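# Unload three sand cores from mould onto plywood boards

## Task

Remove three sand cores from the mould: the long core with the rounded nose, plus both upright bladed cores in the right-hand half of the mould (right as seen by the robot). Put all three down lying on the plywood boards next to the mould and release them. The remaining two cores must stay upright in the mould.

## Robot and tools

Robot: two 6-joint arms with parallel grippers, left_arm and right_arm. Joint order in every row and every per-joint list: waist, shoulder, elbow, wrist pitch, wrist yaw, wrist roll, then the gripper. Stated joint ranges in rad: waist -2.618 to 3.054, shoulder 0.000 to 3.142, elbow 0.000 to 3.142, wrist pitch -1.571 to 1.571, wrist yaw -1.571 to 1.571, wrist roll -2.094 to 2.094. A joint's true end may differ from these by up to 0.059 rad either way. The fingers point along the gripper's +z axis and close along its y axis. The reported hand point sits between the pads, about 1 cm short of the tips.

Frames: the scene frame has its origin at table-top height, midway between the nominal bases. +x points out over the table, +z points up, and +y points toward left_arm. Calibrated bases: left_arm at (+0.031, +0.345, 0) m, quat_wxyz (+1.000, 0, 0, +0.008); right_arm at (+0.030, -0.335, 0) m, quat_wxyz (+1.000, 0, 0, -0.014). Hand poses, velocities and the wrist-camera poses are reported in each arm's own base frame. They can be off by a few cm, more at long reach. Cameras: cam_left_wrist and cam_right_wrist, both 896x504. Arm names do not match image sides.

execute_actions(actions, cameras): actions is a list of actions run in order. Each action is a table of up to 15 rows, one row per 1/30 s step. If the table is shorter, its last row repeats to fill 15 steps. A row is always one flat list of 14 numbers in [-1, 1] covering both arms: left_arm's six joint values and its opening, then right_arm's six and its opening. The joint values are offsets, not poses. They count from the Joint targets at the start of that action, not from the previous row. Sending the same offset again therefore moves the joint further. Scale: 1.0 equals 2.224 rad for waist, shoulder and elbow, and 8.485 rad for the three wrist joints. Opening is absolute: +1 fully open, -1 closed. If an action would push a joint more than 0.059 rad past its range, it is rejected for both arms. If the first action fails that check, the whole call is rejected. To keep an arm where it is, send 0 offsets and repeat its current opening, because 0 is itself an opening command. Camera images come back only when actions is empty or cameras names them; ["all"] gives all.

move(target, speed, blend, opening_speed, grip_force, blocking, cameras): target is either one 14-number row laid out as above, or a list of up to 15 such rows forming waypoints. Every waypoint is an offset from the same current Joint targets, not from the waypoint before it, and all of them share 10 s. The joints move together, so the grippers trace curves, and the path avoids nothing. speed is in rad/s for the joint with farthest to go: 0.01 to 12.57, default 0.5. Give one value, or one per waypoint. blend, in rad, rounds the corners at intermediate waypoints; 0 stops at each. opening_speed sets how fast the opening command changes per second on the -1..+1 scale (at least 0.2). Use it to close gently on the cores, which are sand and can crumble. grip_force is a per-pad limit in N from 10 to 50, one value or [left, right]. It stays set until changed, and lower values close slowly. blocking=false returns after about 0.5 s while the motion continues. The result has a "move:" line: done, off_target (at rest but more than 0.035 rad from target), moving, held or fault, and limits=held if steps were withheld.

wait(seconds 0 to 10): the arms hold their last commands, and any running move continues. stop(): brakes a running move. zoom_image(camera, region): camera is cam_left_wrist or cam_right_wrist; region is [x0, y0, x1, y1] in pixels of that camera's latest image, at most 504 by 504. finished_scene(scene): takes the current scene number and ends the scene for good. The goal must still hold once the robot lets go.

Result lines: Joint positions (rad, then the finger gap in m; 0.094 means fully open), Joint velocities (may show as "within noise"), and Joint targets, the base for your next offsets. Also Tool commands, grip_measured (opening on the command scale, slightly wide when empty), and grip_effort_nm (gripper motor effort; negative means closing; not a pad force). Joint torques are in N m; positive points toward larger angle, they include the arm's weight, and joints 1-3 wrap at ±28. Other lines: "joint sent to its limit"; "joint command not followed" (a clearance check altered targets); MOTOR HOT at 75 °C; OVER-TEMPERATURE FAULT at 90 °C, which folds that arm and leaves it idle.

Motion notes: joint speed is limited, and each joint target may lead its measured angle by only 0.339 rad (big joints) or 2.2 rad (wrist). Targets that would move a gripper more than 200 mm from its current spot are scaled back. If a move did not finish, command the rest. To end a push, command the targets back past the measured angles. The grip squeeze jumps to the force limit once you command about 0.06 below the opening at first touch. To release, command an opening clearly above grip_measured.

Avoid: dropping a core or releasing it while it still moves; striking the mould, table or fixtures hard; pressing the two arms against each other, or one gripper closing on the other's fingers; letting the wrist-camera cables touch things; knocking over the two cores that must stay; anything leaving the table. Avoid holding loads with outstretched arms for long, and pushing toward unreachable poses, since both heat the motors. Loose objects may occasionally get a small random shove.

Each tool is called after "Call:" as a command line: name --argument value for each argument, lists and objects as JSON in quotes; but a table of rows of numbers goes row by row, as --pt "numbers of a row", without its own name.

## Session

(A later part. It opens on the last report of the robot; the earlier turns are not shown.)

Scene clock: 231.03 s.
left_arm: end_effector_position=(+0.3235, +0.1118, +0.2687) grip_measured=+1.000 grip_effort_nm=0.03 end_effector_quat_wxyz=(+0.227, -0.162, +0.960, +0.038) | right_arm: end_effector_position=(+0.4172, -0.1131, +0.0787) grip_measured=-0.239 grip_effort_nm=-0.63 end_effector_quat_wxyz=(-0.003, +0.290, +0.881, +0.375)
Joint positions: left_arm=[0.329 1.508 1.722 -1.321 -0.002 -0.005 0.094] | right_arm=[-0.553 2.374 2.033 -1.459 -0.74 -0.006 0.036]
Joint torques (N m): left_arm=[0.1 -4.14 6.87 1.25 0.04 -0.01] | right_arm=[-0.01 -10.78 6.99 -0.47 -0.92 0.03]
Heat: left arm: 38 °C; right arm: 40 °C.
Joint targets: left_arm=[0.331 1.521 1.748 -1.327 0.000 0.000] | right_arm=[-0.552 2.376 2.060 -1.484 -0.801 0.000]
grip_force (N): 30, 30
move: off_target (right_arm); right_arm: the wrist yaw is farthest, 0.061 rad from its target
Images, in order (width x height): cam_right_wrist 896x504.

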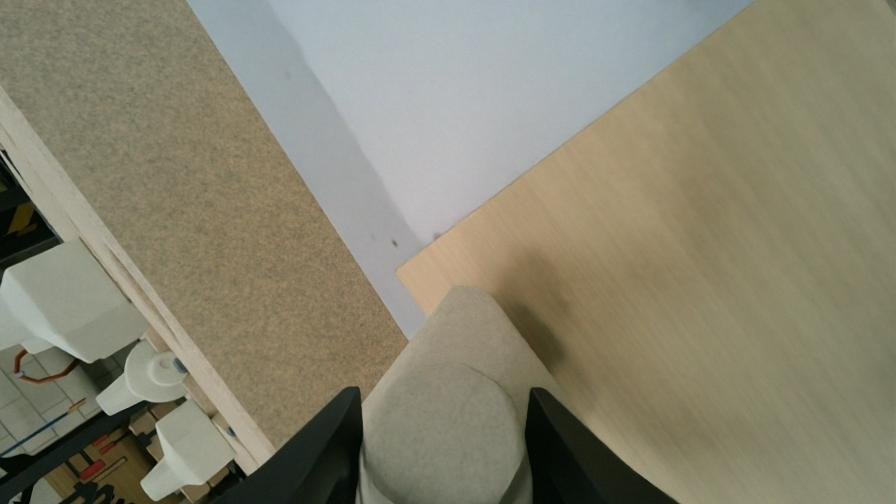

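Call:
move --target '[0,0,0,0,0,0,1,-0.0225,0.0090,0,0,0,0,-0.5]' --speed 0.1 --cameras '["cam_right_wrist"]'

Scene clock: 236.07 s.
left_arm: end_effector_position=(+0.3235, +0.1118, +0.2687) grip_measured=+1.000 grip_effort_nm=0.03 end_effector_quat_wxyz=(+0.227, -0.162, +0.960, +0.038) | right_arm: end_effector_position=(+0.4118, -0.1312, +0.0740) grip_measured=-0.239 grip_effort_nm=-0.63 end_effector_quat_wxyz=(+0.000, +0.313, +0.870, +0.381)
Joint positions: left_arm=[0.329 1.508 1.722 -1.321 -0.002 -0.005 0.094] | right_arm=[-0.599 2.388 2.033 -1.459 -0.75 -0.006 0.036]
Joint torques (N m): left_arm=[0.17 -4.15 6.87 1.24 0.06 -0.01] | right_arm=[-0.35 -10.43 6.97 -0.49 -0.82 0.03]
Heat: left arm: 38 °C; right arm: 40 °C.
Joint targets: left_arm=[0.331 1.521 1.748 -1.327 0.000 0.000] | right_arm=[-0.602 2.396 2.060 -1.484 -0.801 0.000]
grip_force (N): 30, 30
move: off_target (right_arm); right_arm: the wrist yaw is farthest, 0.051 rad from its target
Images, in order (width x height): cam_right_wrist 896x504.

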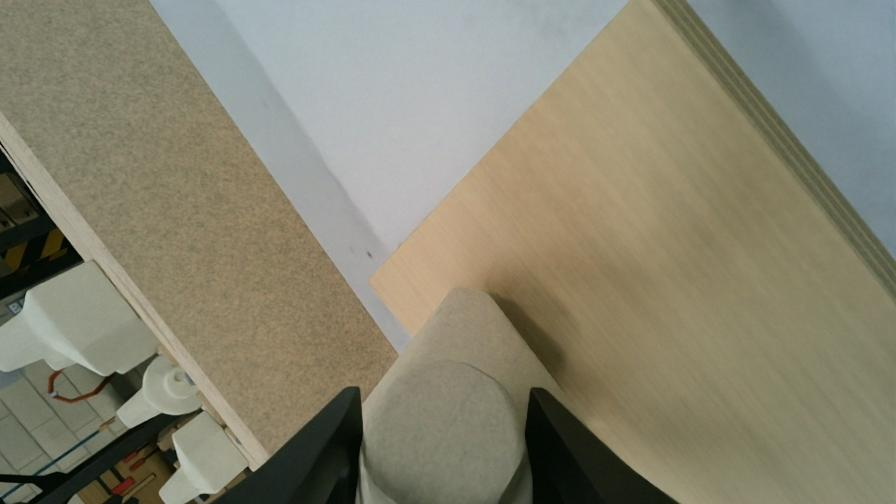

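Call:
move --target '[0,0,0,0,0,0,1,0,0.0070,0,0,0,0,-0.5]' --speed 0.1 --cameras '["cam_right_wrist"]'

Call:
move --target '[0,0,0,0,0,0,1,0,0.0050,0,0,0,0,-0.5]' --speed 0.1 --cameras '["cam_right_wrist"]'

Scene clock: 239.77 s.
left_arm: end_effector_position=(+0.3235, +0.1118, +0.2687) grip_measured=+1.000 grip_effort_nm=0.03 end_effector_quat_wxyz=(+0.227, -0.162, +0.960, +0.038) | right_arm: end_effector_position=(+0.4125, -0.1300, +0.0713) grip_measured=-0.239 grip_effort_nm=-0.63 end_effector_quat_wxyz=(-0.003, +0.314, +0.867, +0.386)
Joint positions: left_arm=[0.329 1.508 1.722 -1.321 -0.002 -0.005 0.094] | right_arm=[-0.599 2.398 2.033 -1.459 -0.76 -0.006 0.036]
Joint torques (N m): left_arm=[0.18 -4.15 6.93 1.24 0.05 0] | right_arm=[-0.29 -10.04 6.94 -0.51 -0.72 0.02]
Heat: left arm: 38 °C; right arm: 40 °C.
Joint targets: left_arm=[0.331 1.521 1.748 -1.327 0.000 0.000] | right_arm=[-0.602 2.412 2.060 -1.484 -0.801 0.000]
grip_force (N): 30, 30
move: off_target (right_arm); right_arm: the wrist yaw is farthest, 0.041 rad from its target
Images, in order (width x height): cam_right_wrist 896x504.

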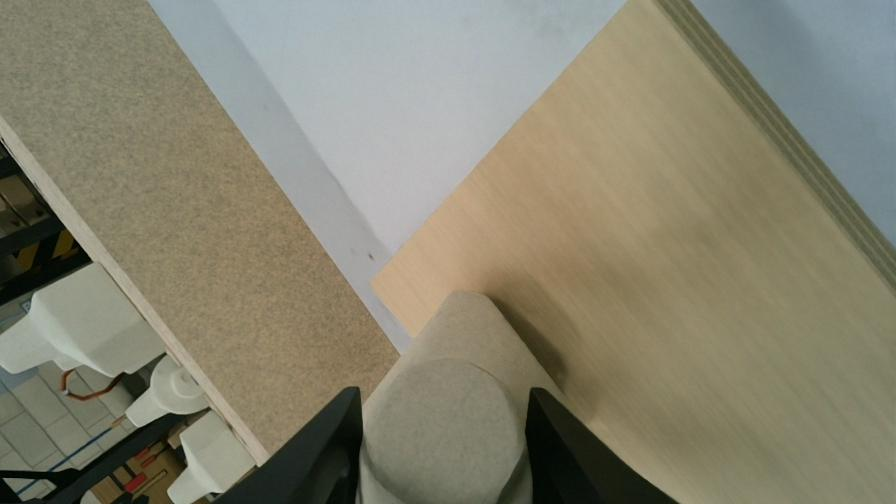

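Scene clock: 240.47 s.
left_arm: end_effector_position=(+0.3235, +0.1118, +0.2687) grip_measured=+1.000 grip_effort_nm=0.03 end_effector_quat_wxyz=(+0.227, -0.162, +0.960, +0.038) | right_arm: end_effector_position=(+0.4130, -0.1289, +0.0688) grip_measured=-0.239 grip_effort_nm=-0.63 end_effector_quat_wxyz=(-0.005, +0.316, +0.864, +0.391)
Joint positions: left_arm=[0.329 1.508 1.722 -1.321 -0.002 -0.005 0.094] | right_arm=[-0.599 2.408 2.033 -1.459 -0.769 -0.005 0.036]
Joint torques (N m): left_arm=[0.2 -4.11 6.82 1.28 0.04 -0.01] | right_arm=[-0.29 -9.95 6.94 -0.52 -0.63 0.02]
Heat: left arm: 38 °C; right arm: 40 °C.
Joint targets: left_arm=[0.331 1.521 1.748 -1.327 0.000 0.000] | right_arm=[-0.602 2.423 2.060 -1.484 -0.801 0.000]
grip_force (N): 30, 30
move: done
Images, in order (width x height): cam_right_wrist 896x504.

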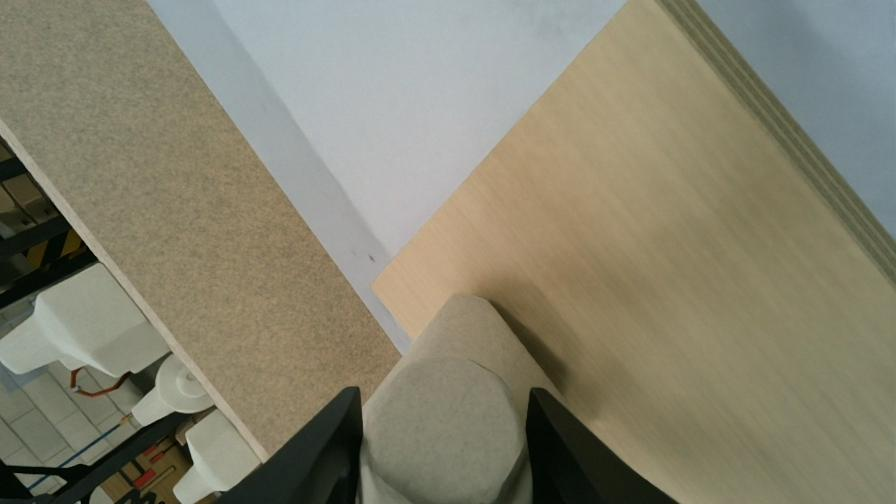

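Call:
move --target '[0,0,0,0,0,0,1,0,0.0080,0,0,0,0,-0.5]' --speed 0.1 --cameras '["cam_right_wrist"]'

Call:
move --target '[0,0,0,0,0,0,1,0,0.0080,0,0,0,0,-0.5]' --speed 0.1 --cameras '["cam_right_wrist"]'

Scene clock: 244.37 s.
left_arm: end_effector_position=(+0.3235, +0.1118, +0.2687) grip_measured=+1.000 grip_effort_nm=0.03 end_effector_quat_wxyz=(+0.227, -0.162, +0.960, +0.038) | right_arm: end_effector_position=(+0.4137, -0.1275, +0.0656) grip_measured=-0.239 grip_effort_nm=-0.63 end_effector_quat_wxyz=(-0.009, +0.319, +0.860, +0.398)
Joint positions: left_arm=[0.329 1.508 1.722 -1.321 -0.002 -0.005 0.094] | right_arm=[-0.599 2.419 2.033 -1.459 -0.781 -0.004 0.036]
Joint torques (N m): left_arm=[0.17 -4.1 6.87 1.23 0.05 0] | right_arm=[-0.29 -9.5 6.93 -0.53 -0.53 0]
Heat: left arm: 38 °C; right arm: 39 °C.
Joint targets: left_arm=[0.331 1.521 1.748 -1.327 0.000 0.000] | right_arm=[-0.602 2.441 2.060 -1.484 -0.801 0.000]
grip_force (N): 30, 30
move: done
Images, in order (width x height): cam_right_wrist 896x504.

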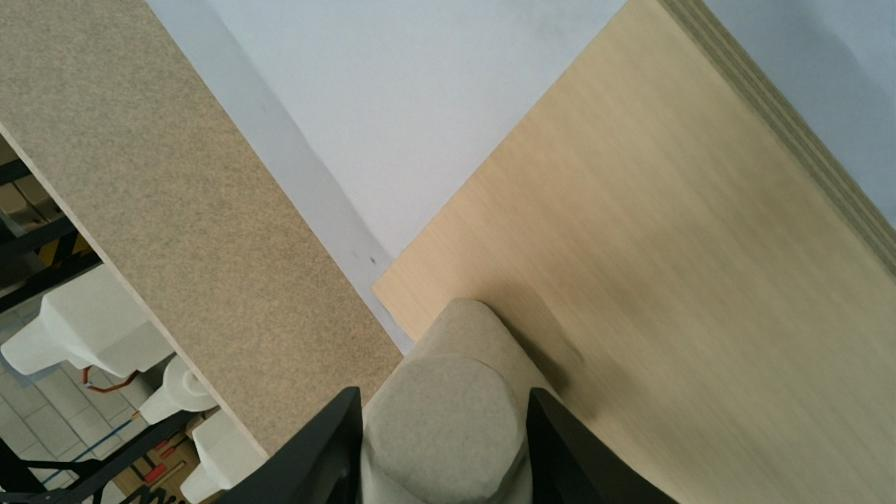

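Scene clock: 245.10 s.
left_arm: end_effector_position=(+0.3235, +0.1118, +0.2687) grip_measured=+1.000 grip_effort_nm=0.03 end_effector_quat_wxyz=(+0.227, -0.162, +0.960, +0.038) | right_arm: end_effector_position=(+0.4133, -0.1277, +0.0644) grip_measured=-0.239 grip_effort_nm=-0.63 end_effector_quat_wxyz=(-0.013, +0.323, +0.856, +0.404)
Joint positions: left_arm=[0.329 1.508 1.722 -1.321 -0.002 -0.005 0.094] | right_arm=[-0.603 2.431 2.04 -1.471 -0.791 -0.004 0.036]
Joint torques (N m): left_arm=[0.16 -4.07 6.82 1.25 0.06 0.01] | right_arm=[0.06 -9.05 6.3 -0.44 -0.42 0]
Heat: left arm: 38 °C; right arm: 39 °C.
Joint targets: left_arm=[0.331 1.521 1.748 -1.327 0.000 0.000] | right_arm=[-0.602 2.459 2.060 -1.484 -0.800 0.000]
grip_force (N): 30, 30
move: done
Images, in order (width x height): cam_right_wrist 896x504.

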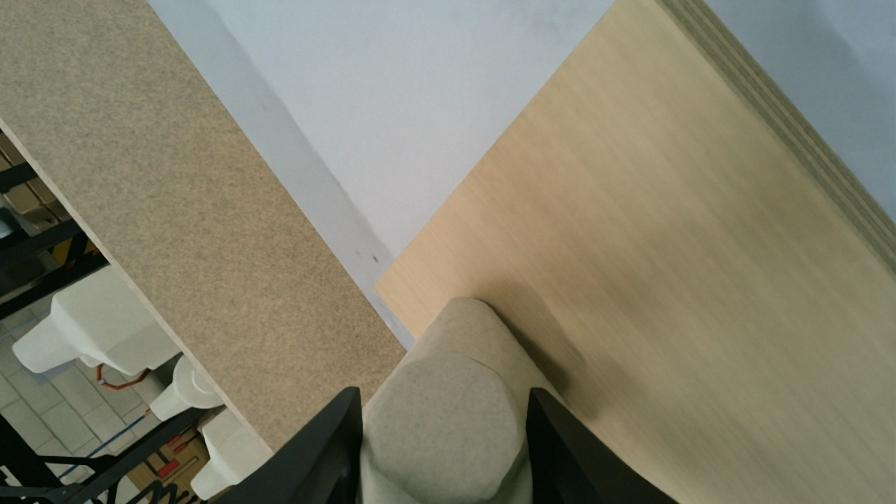

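Call:
move --target '[0,0,0,0,0,0,1,0,0,0,0,0,0,0.05]' --opening_speed 0.2 --cameras '["cam_right_wrist"]'

Scene clock: 250.17 s.
left_arm: end_effector_position=(+0.3235, +0.1118, +0.2687) grip_measured=+1.000 grip_effort_nm=0.03 end_effector_quat_wxyz=(+0.227, -0.162, +0.960, +0.038) | right_arm: end_effector_position=(+0.4105, -0.1287, +0.0548) grip_measured=+0.047 grip_effort_nm=0.17 end_effector_quat_wxyz=(-0.025, +0.326, +0.857, +0.398)
Joint positions: left_arm=[0.329 1.508 1.722 -1.321 -0.002 -0.005 0.094] | right_arm=[-0.603 2.45 2.04 -1.471 -0.773 -0.004 0.049]
Joint torques (N m): left_arm=[0.21 -4.18 6.89 1.23 0.03 0.01] | right_arm=[0.02 -10.54 6.28 -0.47 -0.59 0.01]
Heat: left arm: 38 °C; right arm: 39 °C.
Joint targets: left_arm=[0.331 1.521 1.748 -1.327 0.000 0.000] | right_arm=[-0.602 2.459 2.060 -1.484 -0.801 0.000]
grip_force (N): 30, 30
move: done
Images, in order (width x height): cam_right_wrist 896x504.

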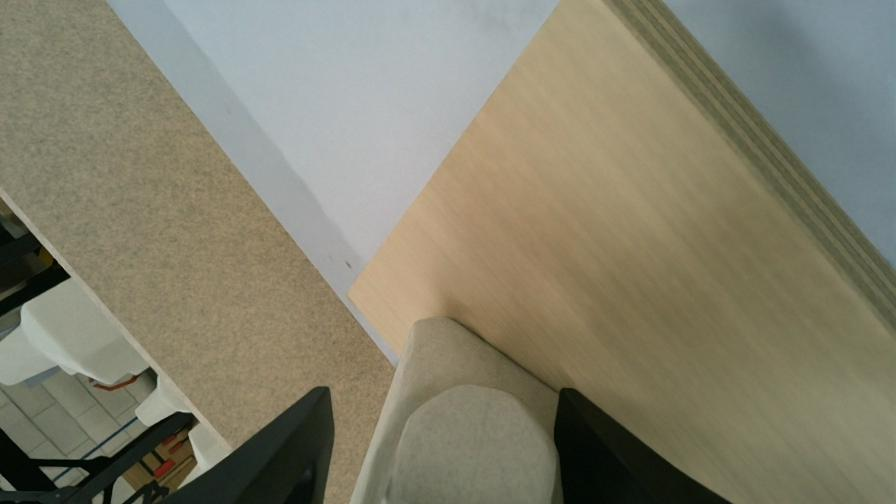

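Call:
move --pt "0 0 0 0 0 0 1 -0.009 0 0 0 0 0 0.05" --pt "0 0 0 0 0 0 1 -0.0765 -0.060 0 0 0 0 0.05" --speed 0.15 --cameras '["cam_right_wrist"]'

Scene clock: 258.40 s.
left_arm: end_effector_position=(+0.3235, +0.1118, +0.2687) grip_measured=+1.000 grip_effort_nm=0.03 end_effector_quat_wxyz=(+0.227, -0.162, +0.960, +0.038) | right_arm: end_effector_position=(+0.3871, -0.1975, +0.0886) grip_measured=+0.047 grip_effort_nm=0.17 end_effector_quat_wxyz=(+0.046, +0.385, +0.835, +0.392)
Joint positions: left_arm=[0.329 1.508 1.722 -1.321 -0.002 -0.005 0.094] | right_arm=[-0.772 2.368 2.04 -1.471 -0.785 -0.003 0.049]
Joint torques (N m): left_arm=[0.16 -4.1 6.9 1.24 0.07 0.01] | right_arm=[-0.05 -14.43 6.42 -0.35 -0.49 0]
Heat: left arm: 38 °C; right arm: 40 °C.
Joint targets: left_arm=[0.331 1.521 1.748 -1.327 0.000 0.000] | right_arm=[-0.772 2.325 2.060 -1.484 -0.801 0.000]
grip_force (N): 30, 30
move: off_target (right_arm); right_arm: the shoulder is farthest, 0.042 rad from its target
Images, in order (width x height): cam_right_wrist 896x504.

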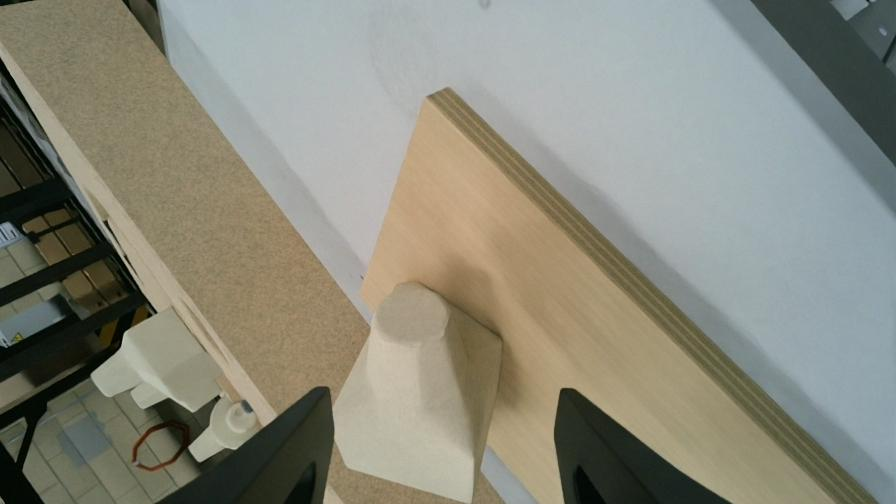

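Call:
move --pt "0 0 0 0 0 0 1 0 -0.12 0 0 0 0 0.05" --pt "0 0 0 0 0 0 1 0.2122 -0.3615 -0.1403 0.0185 0.0944 0 1" --speed 0.5 --blend 0.1 --cameras '["cam_right_wrist"]'

Scene clock: 264.63 s.
left_arm: end_effector_position=(+0.3235, +0.1118, +0.2687) grip_measured=+1.000 grip_effort_nm=0.03 end_effector_quat_wxyz=(+0.227, -0.162, +0.960, +0.038) | right_arm: end_effector_position=(+0.3301, -0.1018, +0.2671) grip_measured=+0.997 grip_effort_nm=0.18 end_effector_quat_wxyz=(+0.217, +0.146, +0.965, -0.031)
Joint positions: left_arm=[0.329 1.508 1.722 -1.321 -0.002 -0.005 0.094] | right_arm=[-0.305 1.54 1.757 -1.345 -0.006 -0.003 0.094]
Joint torques (N m): left_arm=[0.14 -4.19 6.84 1.25 0.04 -0.01] | right_arm=[0.39 -6.75 4.56 0.96 0.05 0]
Heat: left arm: 38 °C; right arm: 40 °C.
Joint targets: left_arm=[0.331 1.521 1.748 -1.327 0.000 0.000] | right_arm=[-0.300 1.521 1.748 -1.327 0.000 0.000]
grip_force (N): 30, 30
move: done
Images, in order (width x height): cam_right_wrist 896x504.

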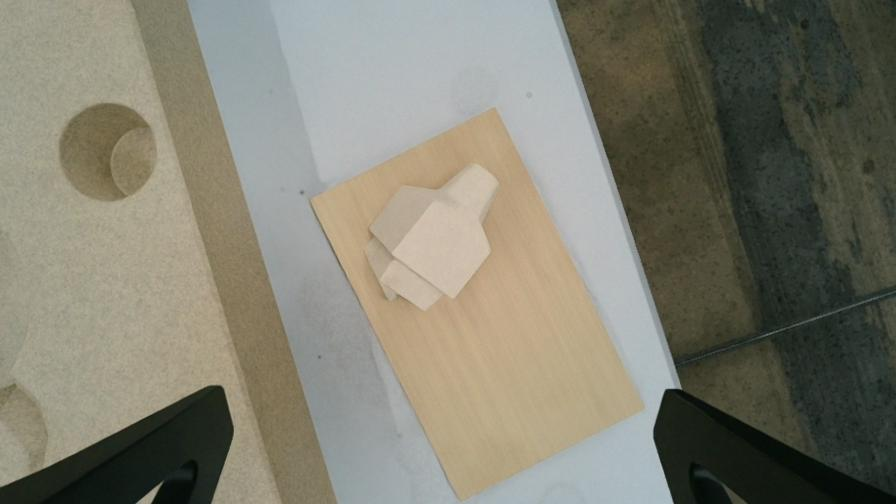

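Call:
move --target '[-0.3871,0.0025,-0.1592,0.0778,0,0,1,0,0,0,0,0,0,1]' --speed 0.7 --cameras '["cam_left_wrist"]'

Scene clock: 274.87 s.
left_arm: end_effector_position=(+0.3711, -0.2175, +0.2341) grip_measured=+1.000 grip_effort_nm=0.03 end_effector_quat_wxyz=(+0.362, +0.242, +0.895, -0.100) | right_arm: end_effector_position=(+0.3301, -0.1018, +0.2671) grip_measured=+0.997 grip_effort_nm=0.18 end_effector_quat_wxyz=(+0.217, +0.146, +0.965, -0.031)
Joint positions: left_arm=[-0.532 1.515 1.401 -0.686 0.002 -0.004 0.094] | right_arm=[-0.305 1.54 1.757 -1.345 -0.006 -0.003 0.094]
Joint torques (N m): left_arm=[0.08 -5.15 4.97 1.94 0 -0.01] | right_arm=[0.4 -6.75 4.56 0.97 0.05 -0.02]
Heat: left arm: 38 °C; right arm: 39 °C.
Joint targets: left_arm=[-0.531 1.526 1.394 -0.667 0.000 0.000] | right_arm=[-0.300 1.521 1.748 -1.327 0.000 0.000]
grip_force (N): 30, 30
move: done
Images, in order (width x height): cam_left_wrist 896x504.

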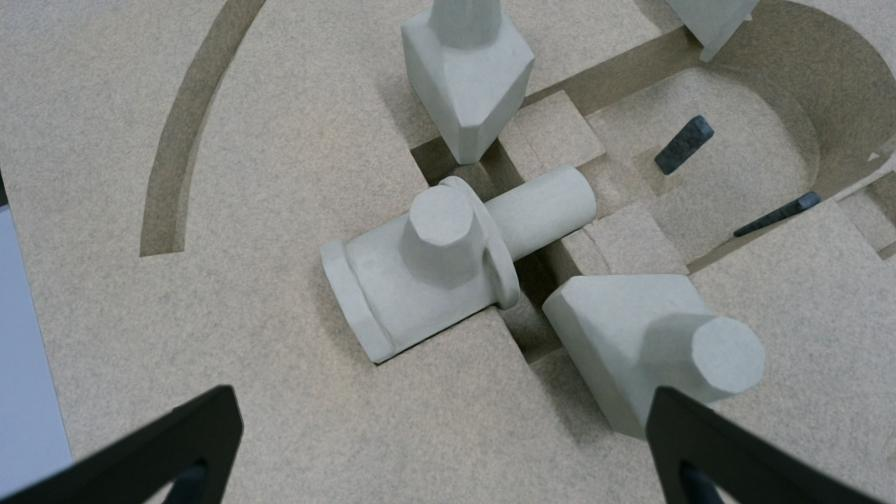

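Call:
move --target '[0,0.1142,0.0085,0.0276,0,0,0.3,0,0,0,0,0,0,1]' --speed 0.3 --cameras '["cam_left_wrist"]'

Scene clock: 281.77 s.
left_arm: end_effector_position=(+0.4251, -0.2493, +0.1614) grip_measured=+0.302 grip_effort_nm=-0.08 end_effector_quat_wxyz=(+0.352, +0.243, +0.899, -0.098) | right_arm: end_effector_position=(+0.3301, -0.1018, +0.2671) grip_measured=+0.997 grip_effort_nm=0.18 end_effector_quat_wxyz=(+0.217, +0.146, +0.965, -0.031)
Joint positions: left_arm=[-0.532 1.77 1.401 -0.454 0.002 -0.004 0.061] | right_arm=[-0.305 1.54 1.757 -1.345 -0.006 -0.003 0.094]
Joint torques (N m): left_arm=[0.12 -7.23 6.57 1.98 0 0] | right_arm=[0.43 -6.76 4.57 0.97 0.05 0]
Heat: left arm: 38 °C; right arm: 39 °C.
Joint targets: left_arm=[-0.531 1.780 1.413 -0.432 0.000 0.000] | right_arm=[-0.300 1.521 1.748 -1.327 0.000 0.000]
grip_force (N): 30, 30
move: done
Images, in order (width x height): cam_left_wrist 896x504.

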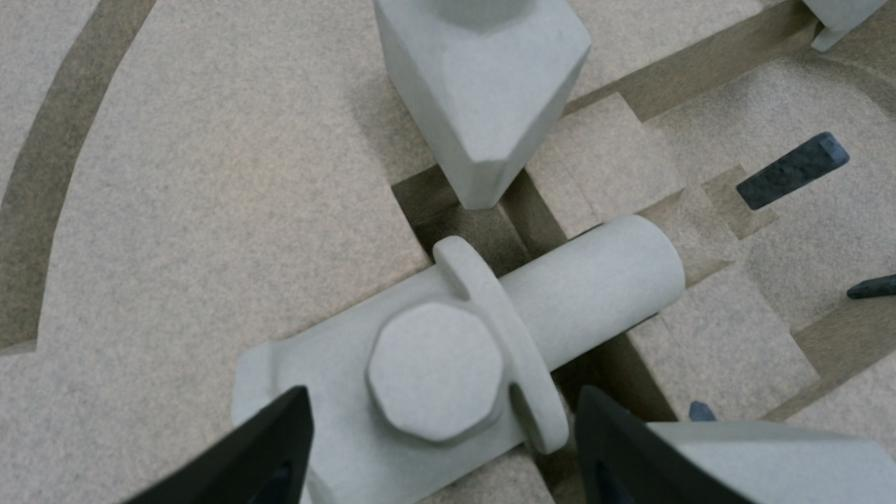

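Call:
move --pt "0 0.0171 0.0211 -0.0012 0 0 0.3 0 0 0 0 0 0 1" --pt "0 0.0171 0.0211 -0.0012 0 0 -0.5 0 0 0 0 0 0 1" --speed 0.3 --opening_speed 0.4 --grip_force 40 --cameras '["cam_left_wrist"]'

Scene clock: 291.63 s.
left_arm: end_effector_position=(+0.4326, -0.2523, +0.1601) grip_measured=-0.309 grip_effort_nm=-0.81 end_effector_quat_wxyz=(+0.354, +0.243, +0.898, -0.094) | right_arm: end_effector_position=(+0.3301, -0.1018, +0.2671) grip_measured=+0.997 grip_effort_nm=0.18 end_effector_quat_wxyz=(+0.217, +0.146, +0.965, -0.031)
Joint positions: left_arm=[-0.532 1.8 1.432 -0.454 -0.005 -0.003 0.032] | right_arm=[-0.305 1.54 1.757 -1.345 -0.006 -0.003 0.094]
Joint torques (N m): left_arm=[0.09 -7.04 7.84 1.86 0.09 -0.04] | right_arm=[0.4 -6.74 4.57 0.97 0.05 -0.01]
Heat: left arm: 38 °C; right arm: 39 °C.
Joint targets: left_arm=[-0.531 1.818 1.460 -0.443 0.000 0.000] | right_arm=[-0.300 1.521 1.748 -1.327 0.000 0.000]
grip_force (N): 40, 40
move: done
Images, in order (width x height): cam_left_wrist 896x504.

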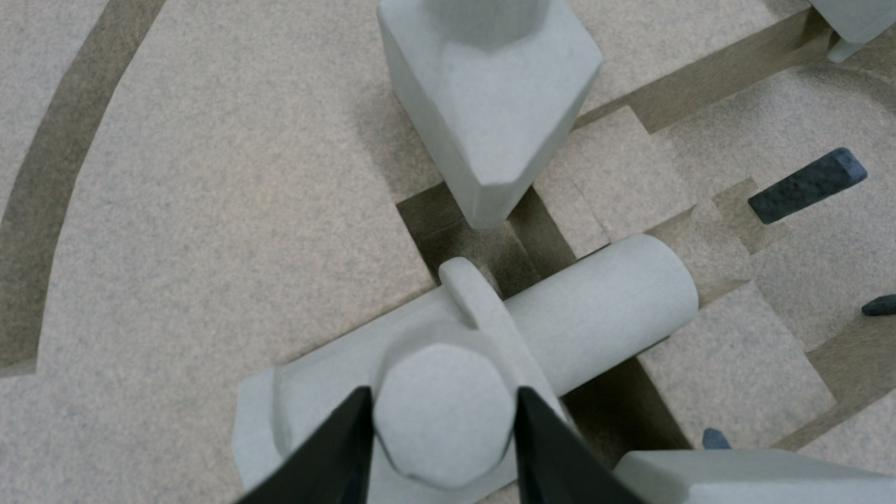

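Call:
move --target '[0,0,0.1072,-0.0279,0,0,-0.5,0,0,0,0,0,0,1]' --speed 0.15 --cameras '["cam_left_wrist"]'

Scene clock: 296.83 s.
left_arm: end_effector_position=(+0.4296, -0.2505, +0.1660) grip_measured=-0.313 grip_effort_nm=-0.81 end_effector_quat_wxyz=(+0.299, +0.250, +0.918, -0.079) | right_arm: end_effector_position=(+0.3301, -0.1018, +0.2671) grip_measured=+0.997 grip_effort_nm=0.18 end_effector_quat_wxyz=(+0.217, +0.146, +0.965, -0.031)
Joint positions: left_arm=[-0.532 1.87 1.621 -0.693 -0.005 0.002 0.032] | right_arm=[-0.305 1.54 1.757 -1.345 -0.006 -0.003 0.094]
Joint torques (N m): left_arm=[0.13 -12.68 12.03 1.71 0.09 -0.06] | right_arm=[0.39 -6.76 4.59 0.97 0.06 -0.01]
Heat: left arm: 39 °C; right arm: 39 °C.
Joint targets: left_arm=[-0.531 1.818 1.699 -0.680 0.000 0.000] | right_arm=[-0.300 1.521 1.748 -1.327 0.000 0.000]
grip_force (N): 40, 40
move: off_target (left_arm); left_arm: the elbow is farthest, 0.078 rad from its target
Images, in order (width x height): cam_left_wrist 896x504.

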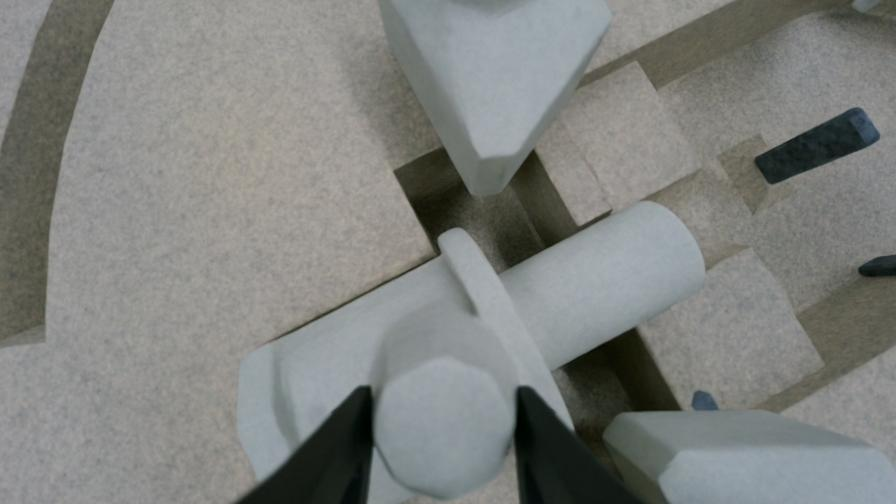

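Call:
move --target '[0,-0.025,0.02,0,0,0,-0.5,0,0,0,0,0,0,1]' --speed 0.1 --cameras '["cam_left_wrist"]'

Scene clock: 300.53 s.
left_arm: end_effector_position=(+0.4294, -0.2483, +0.1699) grip_measured=-0.315 grip_effort_nm=-0.81 end_effector_quat_wxyz=(+0.296, +0.247, +0.919, -0.080) | right_arm: end_effector_position=(+0.3301, -0.1018, +0.2671) grip_measured=+0.997 grip_effort_nm=0.18 end_effector_quat_wxyz=(+0.217, +0.146, +0.965, -0.031)
Joint positions: left_arm=[-0.526 1.87 1.64 -0.719 0.001 -0.001 0.032] | right_arm=[-0.305 1.54 1.757 -1.345 -0.006 -0.003 0.094]
Joint torques (N m): left_arm=[-0.27 -16.92 14.37 1.96 0.04 -0.04] | right_arm=[0.39 -6.78 4.56 0.96 0.05 -0.01]
Heat: left arm: 40 °C; right arm: 39 °C.
Joint targets: left_arm=[-0.531 1.763 1.743 -0.679 0.000 0.000] | right_arm=[-0.300 1.521 1.748 -1.327 0.000 0.000]
grip_force (N): 40, 40
move: off_target (left_arm); left_arm: the shoulder is farthest, 0.107 rad from its target
Images, in order (width x height): cam_left_wrist 896x504.

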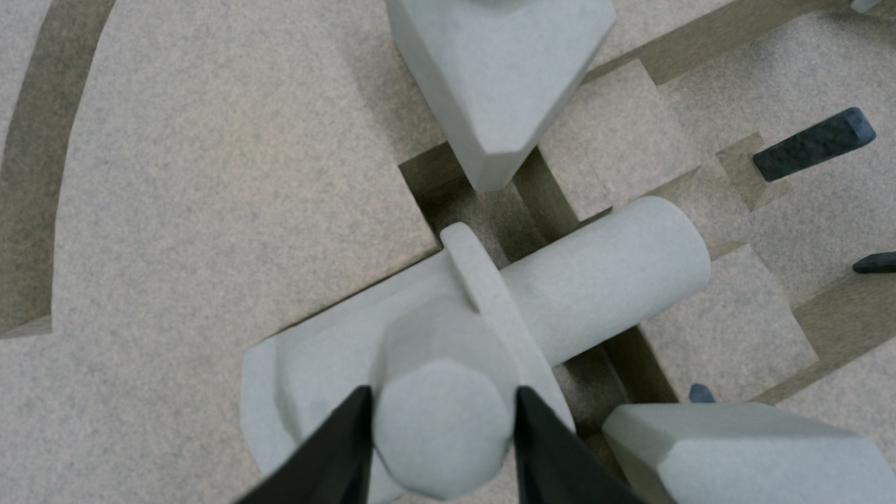

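Call:
move --target '[0,-0.015,0.015,0.003,0,0,-0.5,0,0,0,0,0,0,1]' --speed 0.1 --cameras '["cam_left_wrist"]'

Scene clock: 304.67 s.
left_arm: end_effector_position=(+0.4288, -0.2473, +0.2330) grip_measured=-0.316 grip_effort_nm=-0.81 end_effector_quat_wxyz=(+0.346, +0.242, +0.902, -0.094) | right_arm: end_effector_position=(+0.3301, -0.1018, +0.2671) grip_measured=+0.997 grip_effort_nm=0.18 end_effector_quat_wxyz=(+0.217, +0.146, +0.965, -0.031)
Joint positions: left_arm=[-0.525 1.795 1.727 -0.769 0.002 0 0.032] | right_arm=[-0.305 1.54 1.757 -1.345 -0.006 -0.003 0.094]
Joint torques (N m): left_arm=[-0.43 -13.19 9.65 2.97 0.02 -0.05] | right_arm=[0.4 -6.75 4.56 0.97 0.04 -0.01]
Heat: left arm: 42 °C; right arm: 39 °C.
Joint targets: left_arm=[-0.531 1.729 1.777 -0.654 0.000 0.000] | right_arm=[-0.300 1.521 1.748 -1.327 0.000 0.000]
grip_force (N): 40, 40
move: off_target (left_arm); left_arm: the wrist pitch is farthest, 0.116 rad from its target
Images, in order (width x height): cam_left_wrist 896x504.

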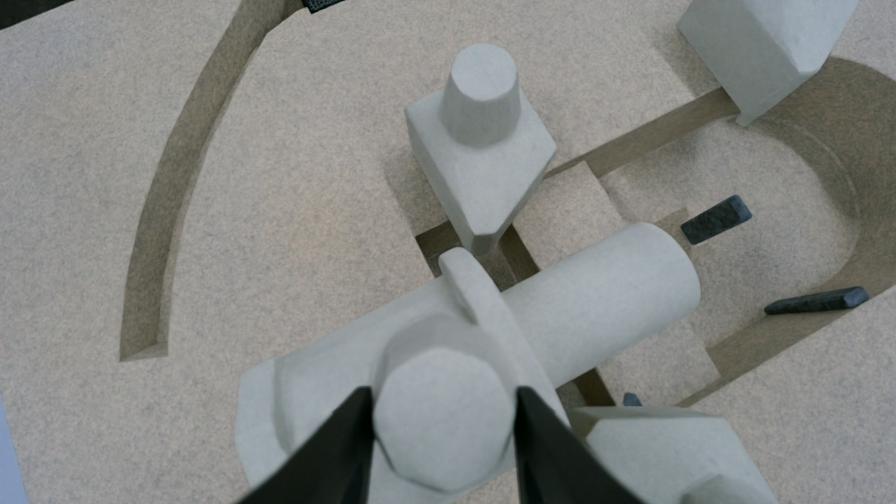

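Call:
move --target '[0,0.0796,0.2635,-0.0593,0,0,-0.5,0,0,0,0,0,0,1]' --speed 0.4 --cameras '["all"]'

Scene clock: 311.77 s.
left_arm: end_effector_position=(+0.4117, -0.2375, +0.3225) grip_measured=-0.316 grip_effort_nm=-0.81 end_effector_quat_wxyz=(+0.330, +0.244, +0.908, -0.089) | right_arm: end_effector_position=(+0.3301, -0.1018, +0.2671) grip_measured=+0.997 grip_effort_nm=0.18 end_effector_quat_wxyz=(+0.217, +0.146, +0.965, -0.031)
Joint positions: left_arm=[-0.525 1.92 2.307 -1.261 0.002 0 0.032] | right_arm=[-0.305 1.54 1.757 -1.345 -0.006 -0.003 0.094]
Joint torques (N m): left_arm=[-0.42 -9.18 9.22 2.8 0.01 -0.06] | right_arm=[0.4 -6.75 4.56 0.97 0.05 -0.01]
Heat: left arm: 42 °C; right arm: 39 °C.
Joint targets: left_arm=[-0.531 1.906 2.362 -1.157 0.000 0.000] | right_arm=[-0.300 1.521 1.748 -1.327 0.000 0.000]
grip_force (N): 40, 40
move: off_target (left_arm); left_arm: the wrist pitch is farthest, 0.104 rad from its target

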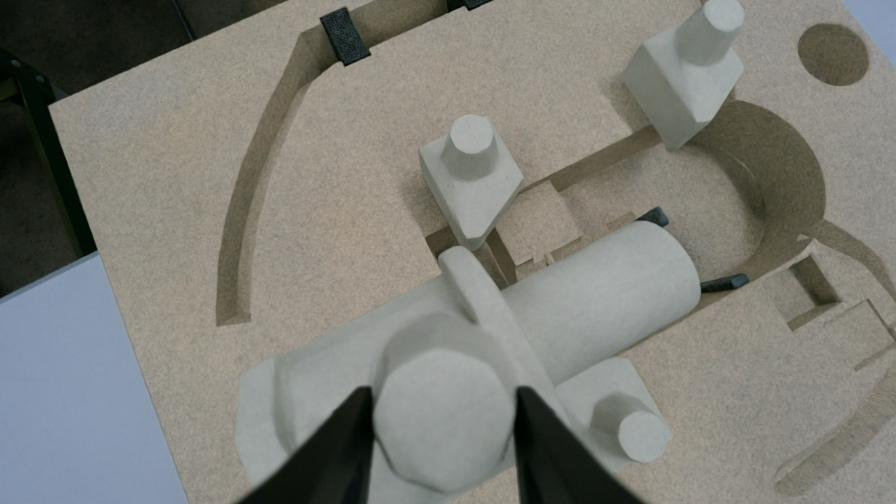

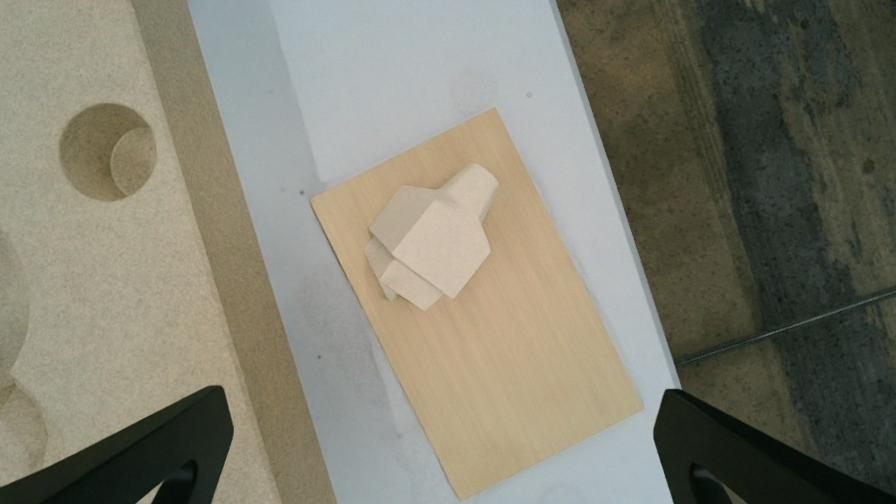

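Call:
move --pt "0 0 0 0 0 0 -0.5 0 -0.0468 -0.6978 0.3357 0 0 1" --pt "0 0 0 0 0 0 -0.5 0.5126 -0.0468 -0.6978 0.3357 0 0 1" --speed 0.8 --blend 0.1 --cameras '["cam_right_wrist"]'

Scene clock: 325.97 s.
left_arm: end_effector_position=(+0.4117, -0.2375, +0.3225) grip_measured=-0.316 grip_effort_nm=-0.81 end_effector_quat_wxyz=(+0.330, +0.244, +0.908, -0.089) | right_arm: end_effector_position=(+0.2467, +0.2724, +0.2239) grip_measured=+0.997 grip_effort_nm=0.18 end_effector_quat_wxyz=(+0.715, -0.252, +0.572, +0.314)
Joint positions: left_arm=[-0.525 1.92 2.307 -1.261 0.002 0 0.032] | right_arm=[0.835 1.437 0.205 1.453 0.005 -0.003 0.094]
Joint torques (N m): left_arm=[-0.39 -9.16 9.26 2.79 0.03 -0.04] | right_arm=[0.46 -5.04 3.56 2.11 -0.06 -0.01]
Heat: left arm: 43 °C; right arm: 40 °C.
Joint targets: left_arm=[-0.531 1.906 2.362 -1.157 0.000 0.000] | right_arm=[0.840 1.417 0.196 1.522 0.000 0.000]
grip_force (N): 40, 40
move: off_target (left_arm, right_arm); left_arm: the wrist pitch is farthest, 0.104 rad from its target; right_arm: the wrist pitch is farthest, 0.069 rad from its target
Images, in order (width x height): cam_right_wrist 896x504.

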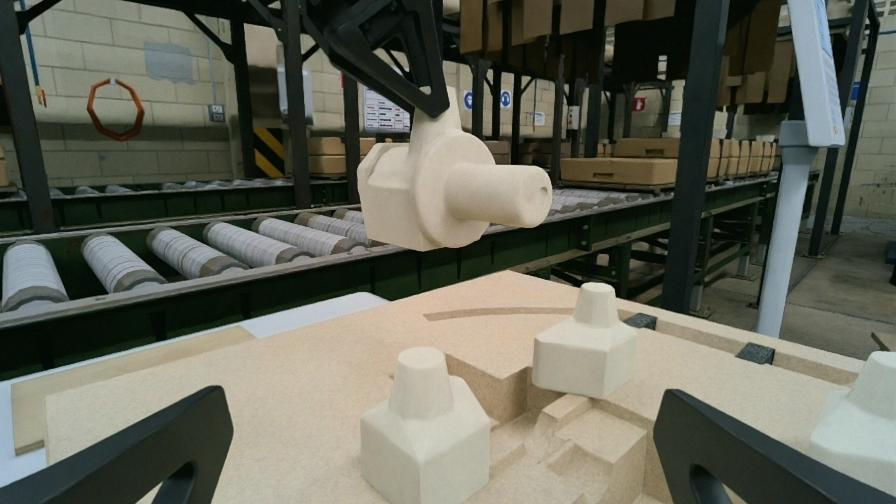

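Call:
move --pt "0.4406 -0.3035 -0.3678 0.0099 0 0 -0.5 0 0 0 0 0 0 1" --pt "0.4406 -0.3651 -0.5944 0.0532 0 0 -0.5 0 0 0 0 0 0 1" --speed 0.4 --blend 0.05 --cameras '["all"]'

Scene clock: 340.00 s.
left_arm: end_effector_position=(+0.2784, +0.1342, +0.1835) grip_measured=-0.315 grip_effort_nm=-0.81 end_effector_quat_wxyz=(+0.298, -0.210, +0.928, +0.070) | right_arm: end_effector_position=(+0.2467, +0.2724, +0.2239) grip_measured=+0.997 grip_effort_nm=0.18 end_effector_quat_wxyz=(+0.715, -0.252, +0.572, +0.314)
Joint positions: left_arm=[0.443 1.15 1.019 -0.817 -0.005 0 0.032] | right_arm=[0.835 1.437 0.205 1.453 0.005 -0.003 0.094]
Joint torques (N m): left_arm=[0.58 -7.05 7.16 2.78 0.06 -0.07] | right_arm=[0.47 -5.05 3.55 2.1 -0.06 -0.02]
Heat: left arm: 42 °C; right arm: 45 °C.
Joint targets: left_arm=[0.449 1.094 1.040 -0.706 0.000 0.000] | right_arm=[0.840 1.417 0.196 1.522 0.000 0.000]
grip_force (N): 40, 40
move: off_target (left_arm, right_arm); left_arm: the wrist pitch is farthest, 0.111 rad from its target; right_arm: the wrist pitch is farthest, 0.069 rad from its target

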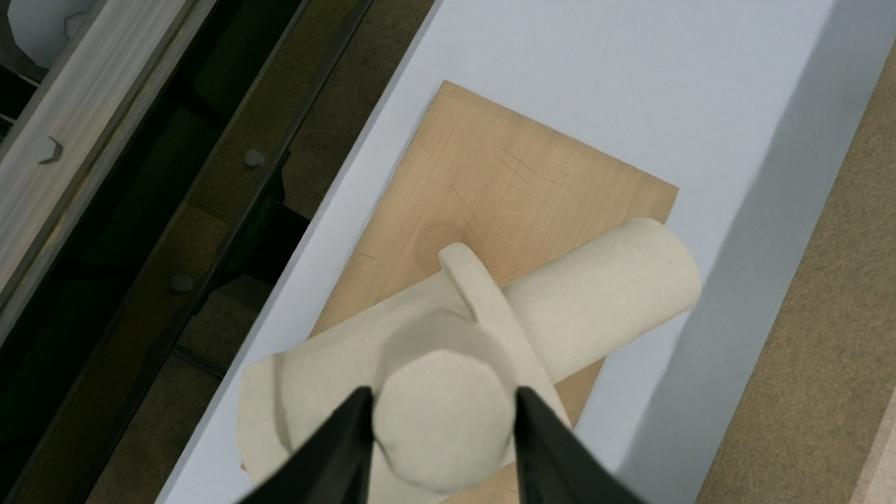

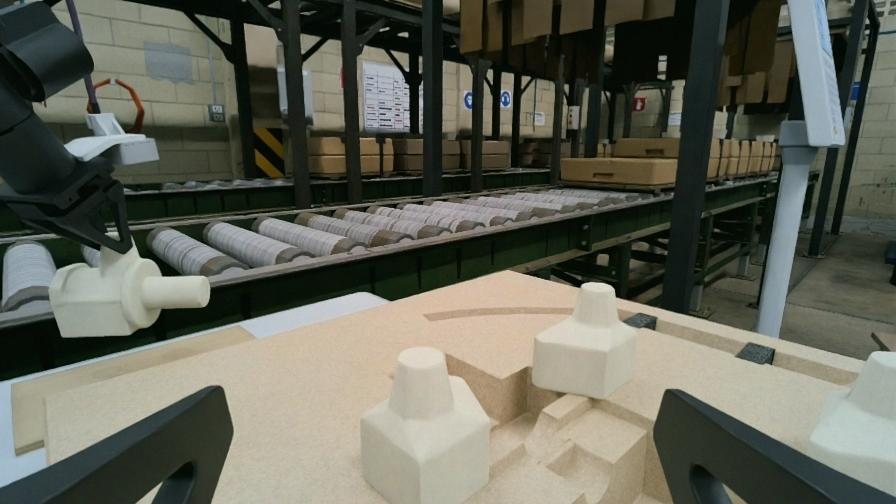

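Call:
move --target '[0,0.0232,-0.0827,0.0372,0,0,-0.5,0,0,0,0,0,0,1]' --speed 0.2 --cameras '["all"]'

Scene clock: 347.67 s.
left_arm: end_effector_position=(+0.2992, +0.1441, +0.1514) grip_measured=-0.315 grip_effort_nm=-0.81 end_effector_quat_wxyz=(+0.344, -0.207, +0.912, +0.080) | right_arm: end_effector_position=(+0.2467, +0.2724, +0.2239) grip_measured=+0.997 grip_effort_nm=0.18 end_effector_quat_wxyz=(+0.715, -0.252, +0.572, +0.314)
Joint positions: left_arm=[0.443 1.162 0.836 -0.523 -0.005 0 0.032] | right_arm=[0.835 1.437 0.205 1.453 0.005 -0.003 0.094]
Joint torques (N m): left_arm=[0.53 -4.16 7.2 3.15 0.07 -0.05] | right_arm=[0.46 -5.07 3.54 2.1 -0.05 -0.01]
Heat: left arm: 42 °C; right arm: 47 °C.
Joint targets: left_arm=[0.449 1.146 0.857 -0.390 0.000 0.000] | right_arm=[0.840 1.417 0.196 1.522 0.000 0.000]
grip_force (N): 40, 40
move: off_target (left_arm, right_arm); left_arm: the wrist pitch is farthest, 0.132 rad from its target; right_arm: the wrist pitch is farthest, 0.069 rad from its target

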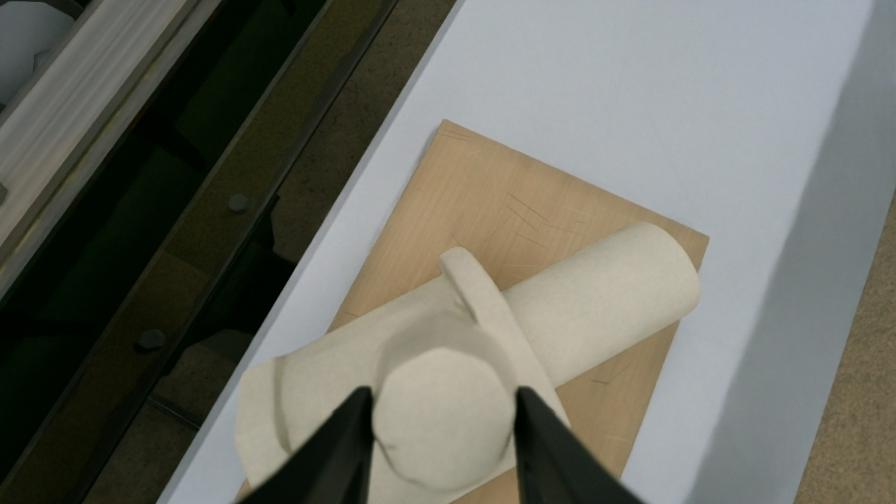

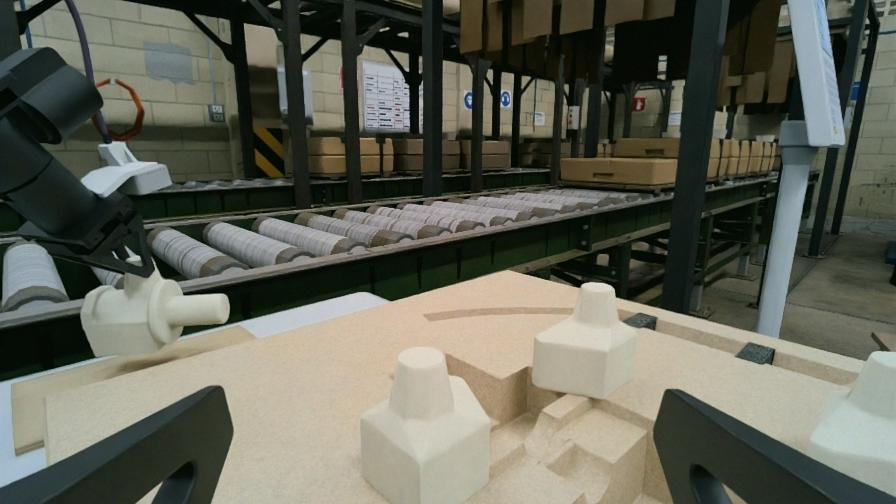

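Call:
move --target '[0,0,-0.036,0.0094,0,0,-0.5,0,0,0,0,0,0,1]' --speed 0.1 --cameras '["all"]'

Scene clock: 353.07 s.
left_arm: end_effector_position=(+0.2968, +0.1429, +0.1313) grip_measured=-0.315 grip_effort_nm=-0.81 end_effector_quat_wxyz=(+0.344, -0.207, +0.912, +0.080) | right_arm: end_effector_position=(+0.2467, +0.2724, +0.2239) grip_measured=+0.997 grip_effort_nm=0.18 end_effector_quat_wxyz=(+0.715, -0.252, +0.572, +0.314)
Joint positions: left_arm=[0.443 1.162 0.757 -0.444 -0.005 0 0.032] | right_arm=[0.835 1.437 0.205 1.453 0.005 -0.003 0.094]
Joint torques (N m): left_arm=[0.55 -4.01 7.08 3.17 0.08 -0.07] | right_arm=[0.47 -5.08 3.55 2.11 -0.06 -0.01]
Heat: left arm: 44 °C; right arm: 48 °C.
Joint targets: left_arm=[0.449 1.146 0.776 -0.310 0.000 0.000] | right_arm=[0.840 1.417 0.196 1.522 0.000 0.000]
grip_force (N): 40, 40
move: off_target (left_arm, right_arm); left_arm: the wrist pitch is farthest, 0.133 rad from its target; right_arm: the wrist pitch is farthest, 0.069 rad from its target

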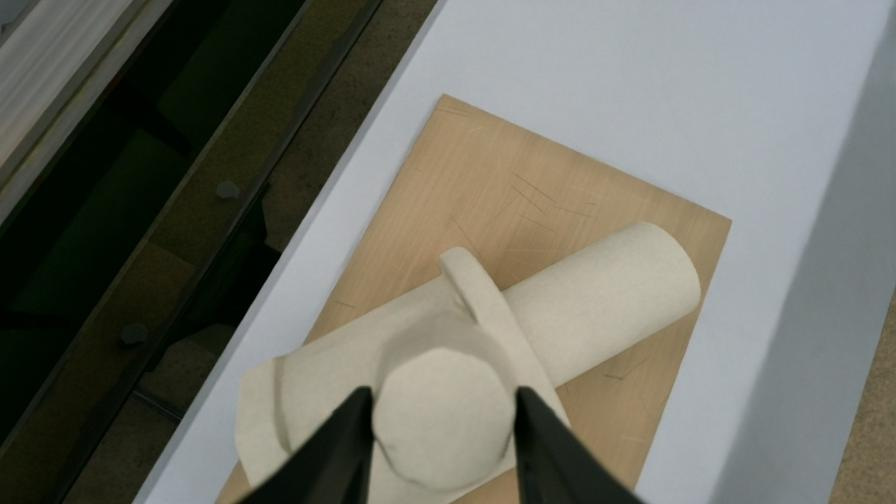

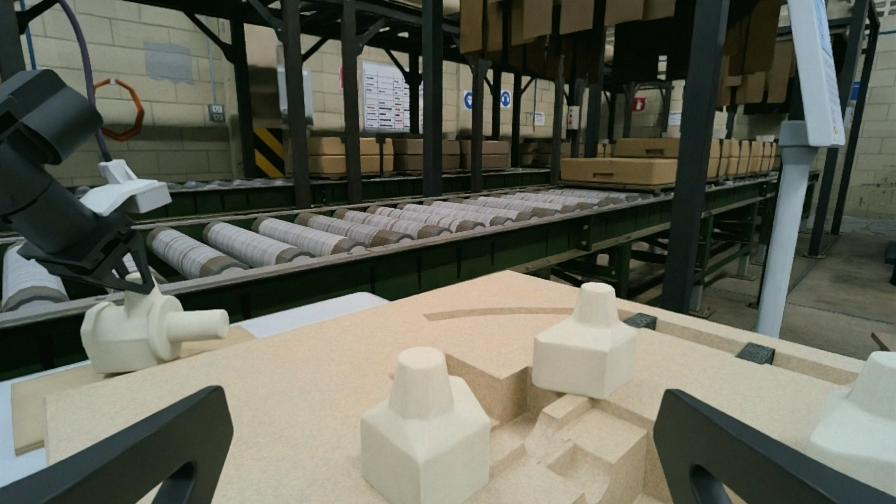

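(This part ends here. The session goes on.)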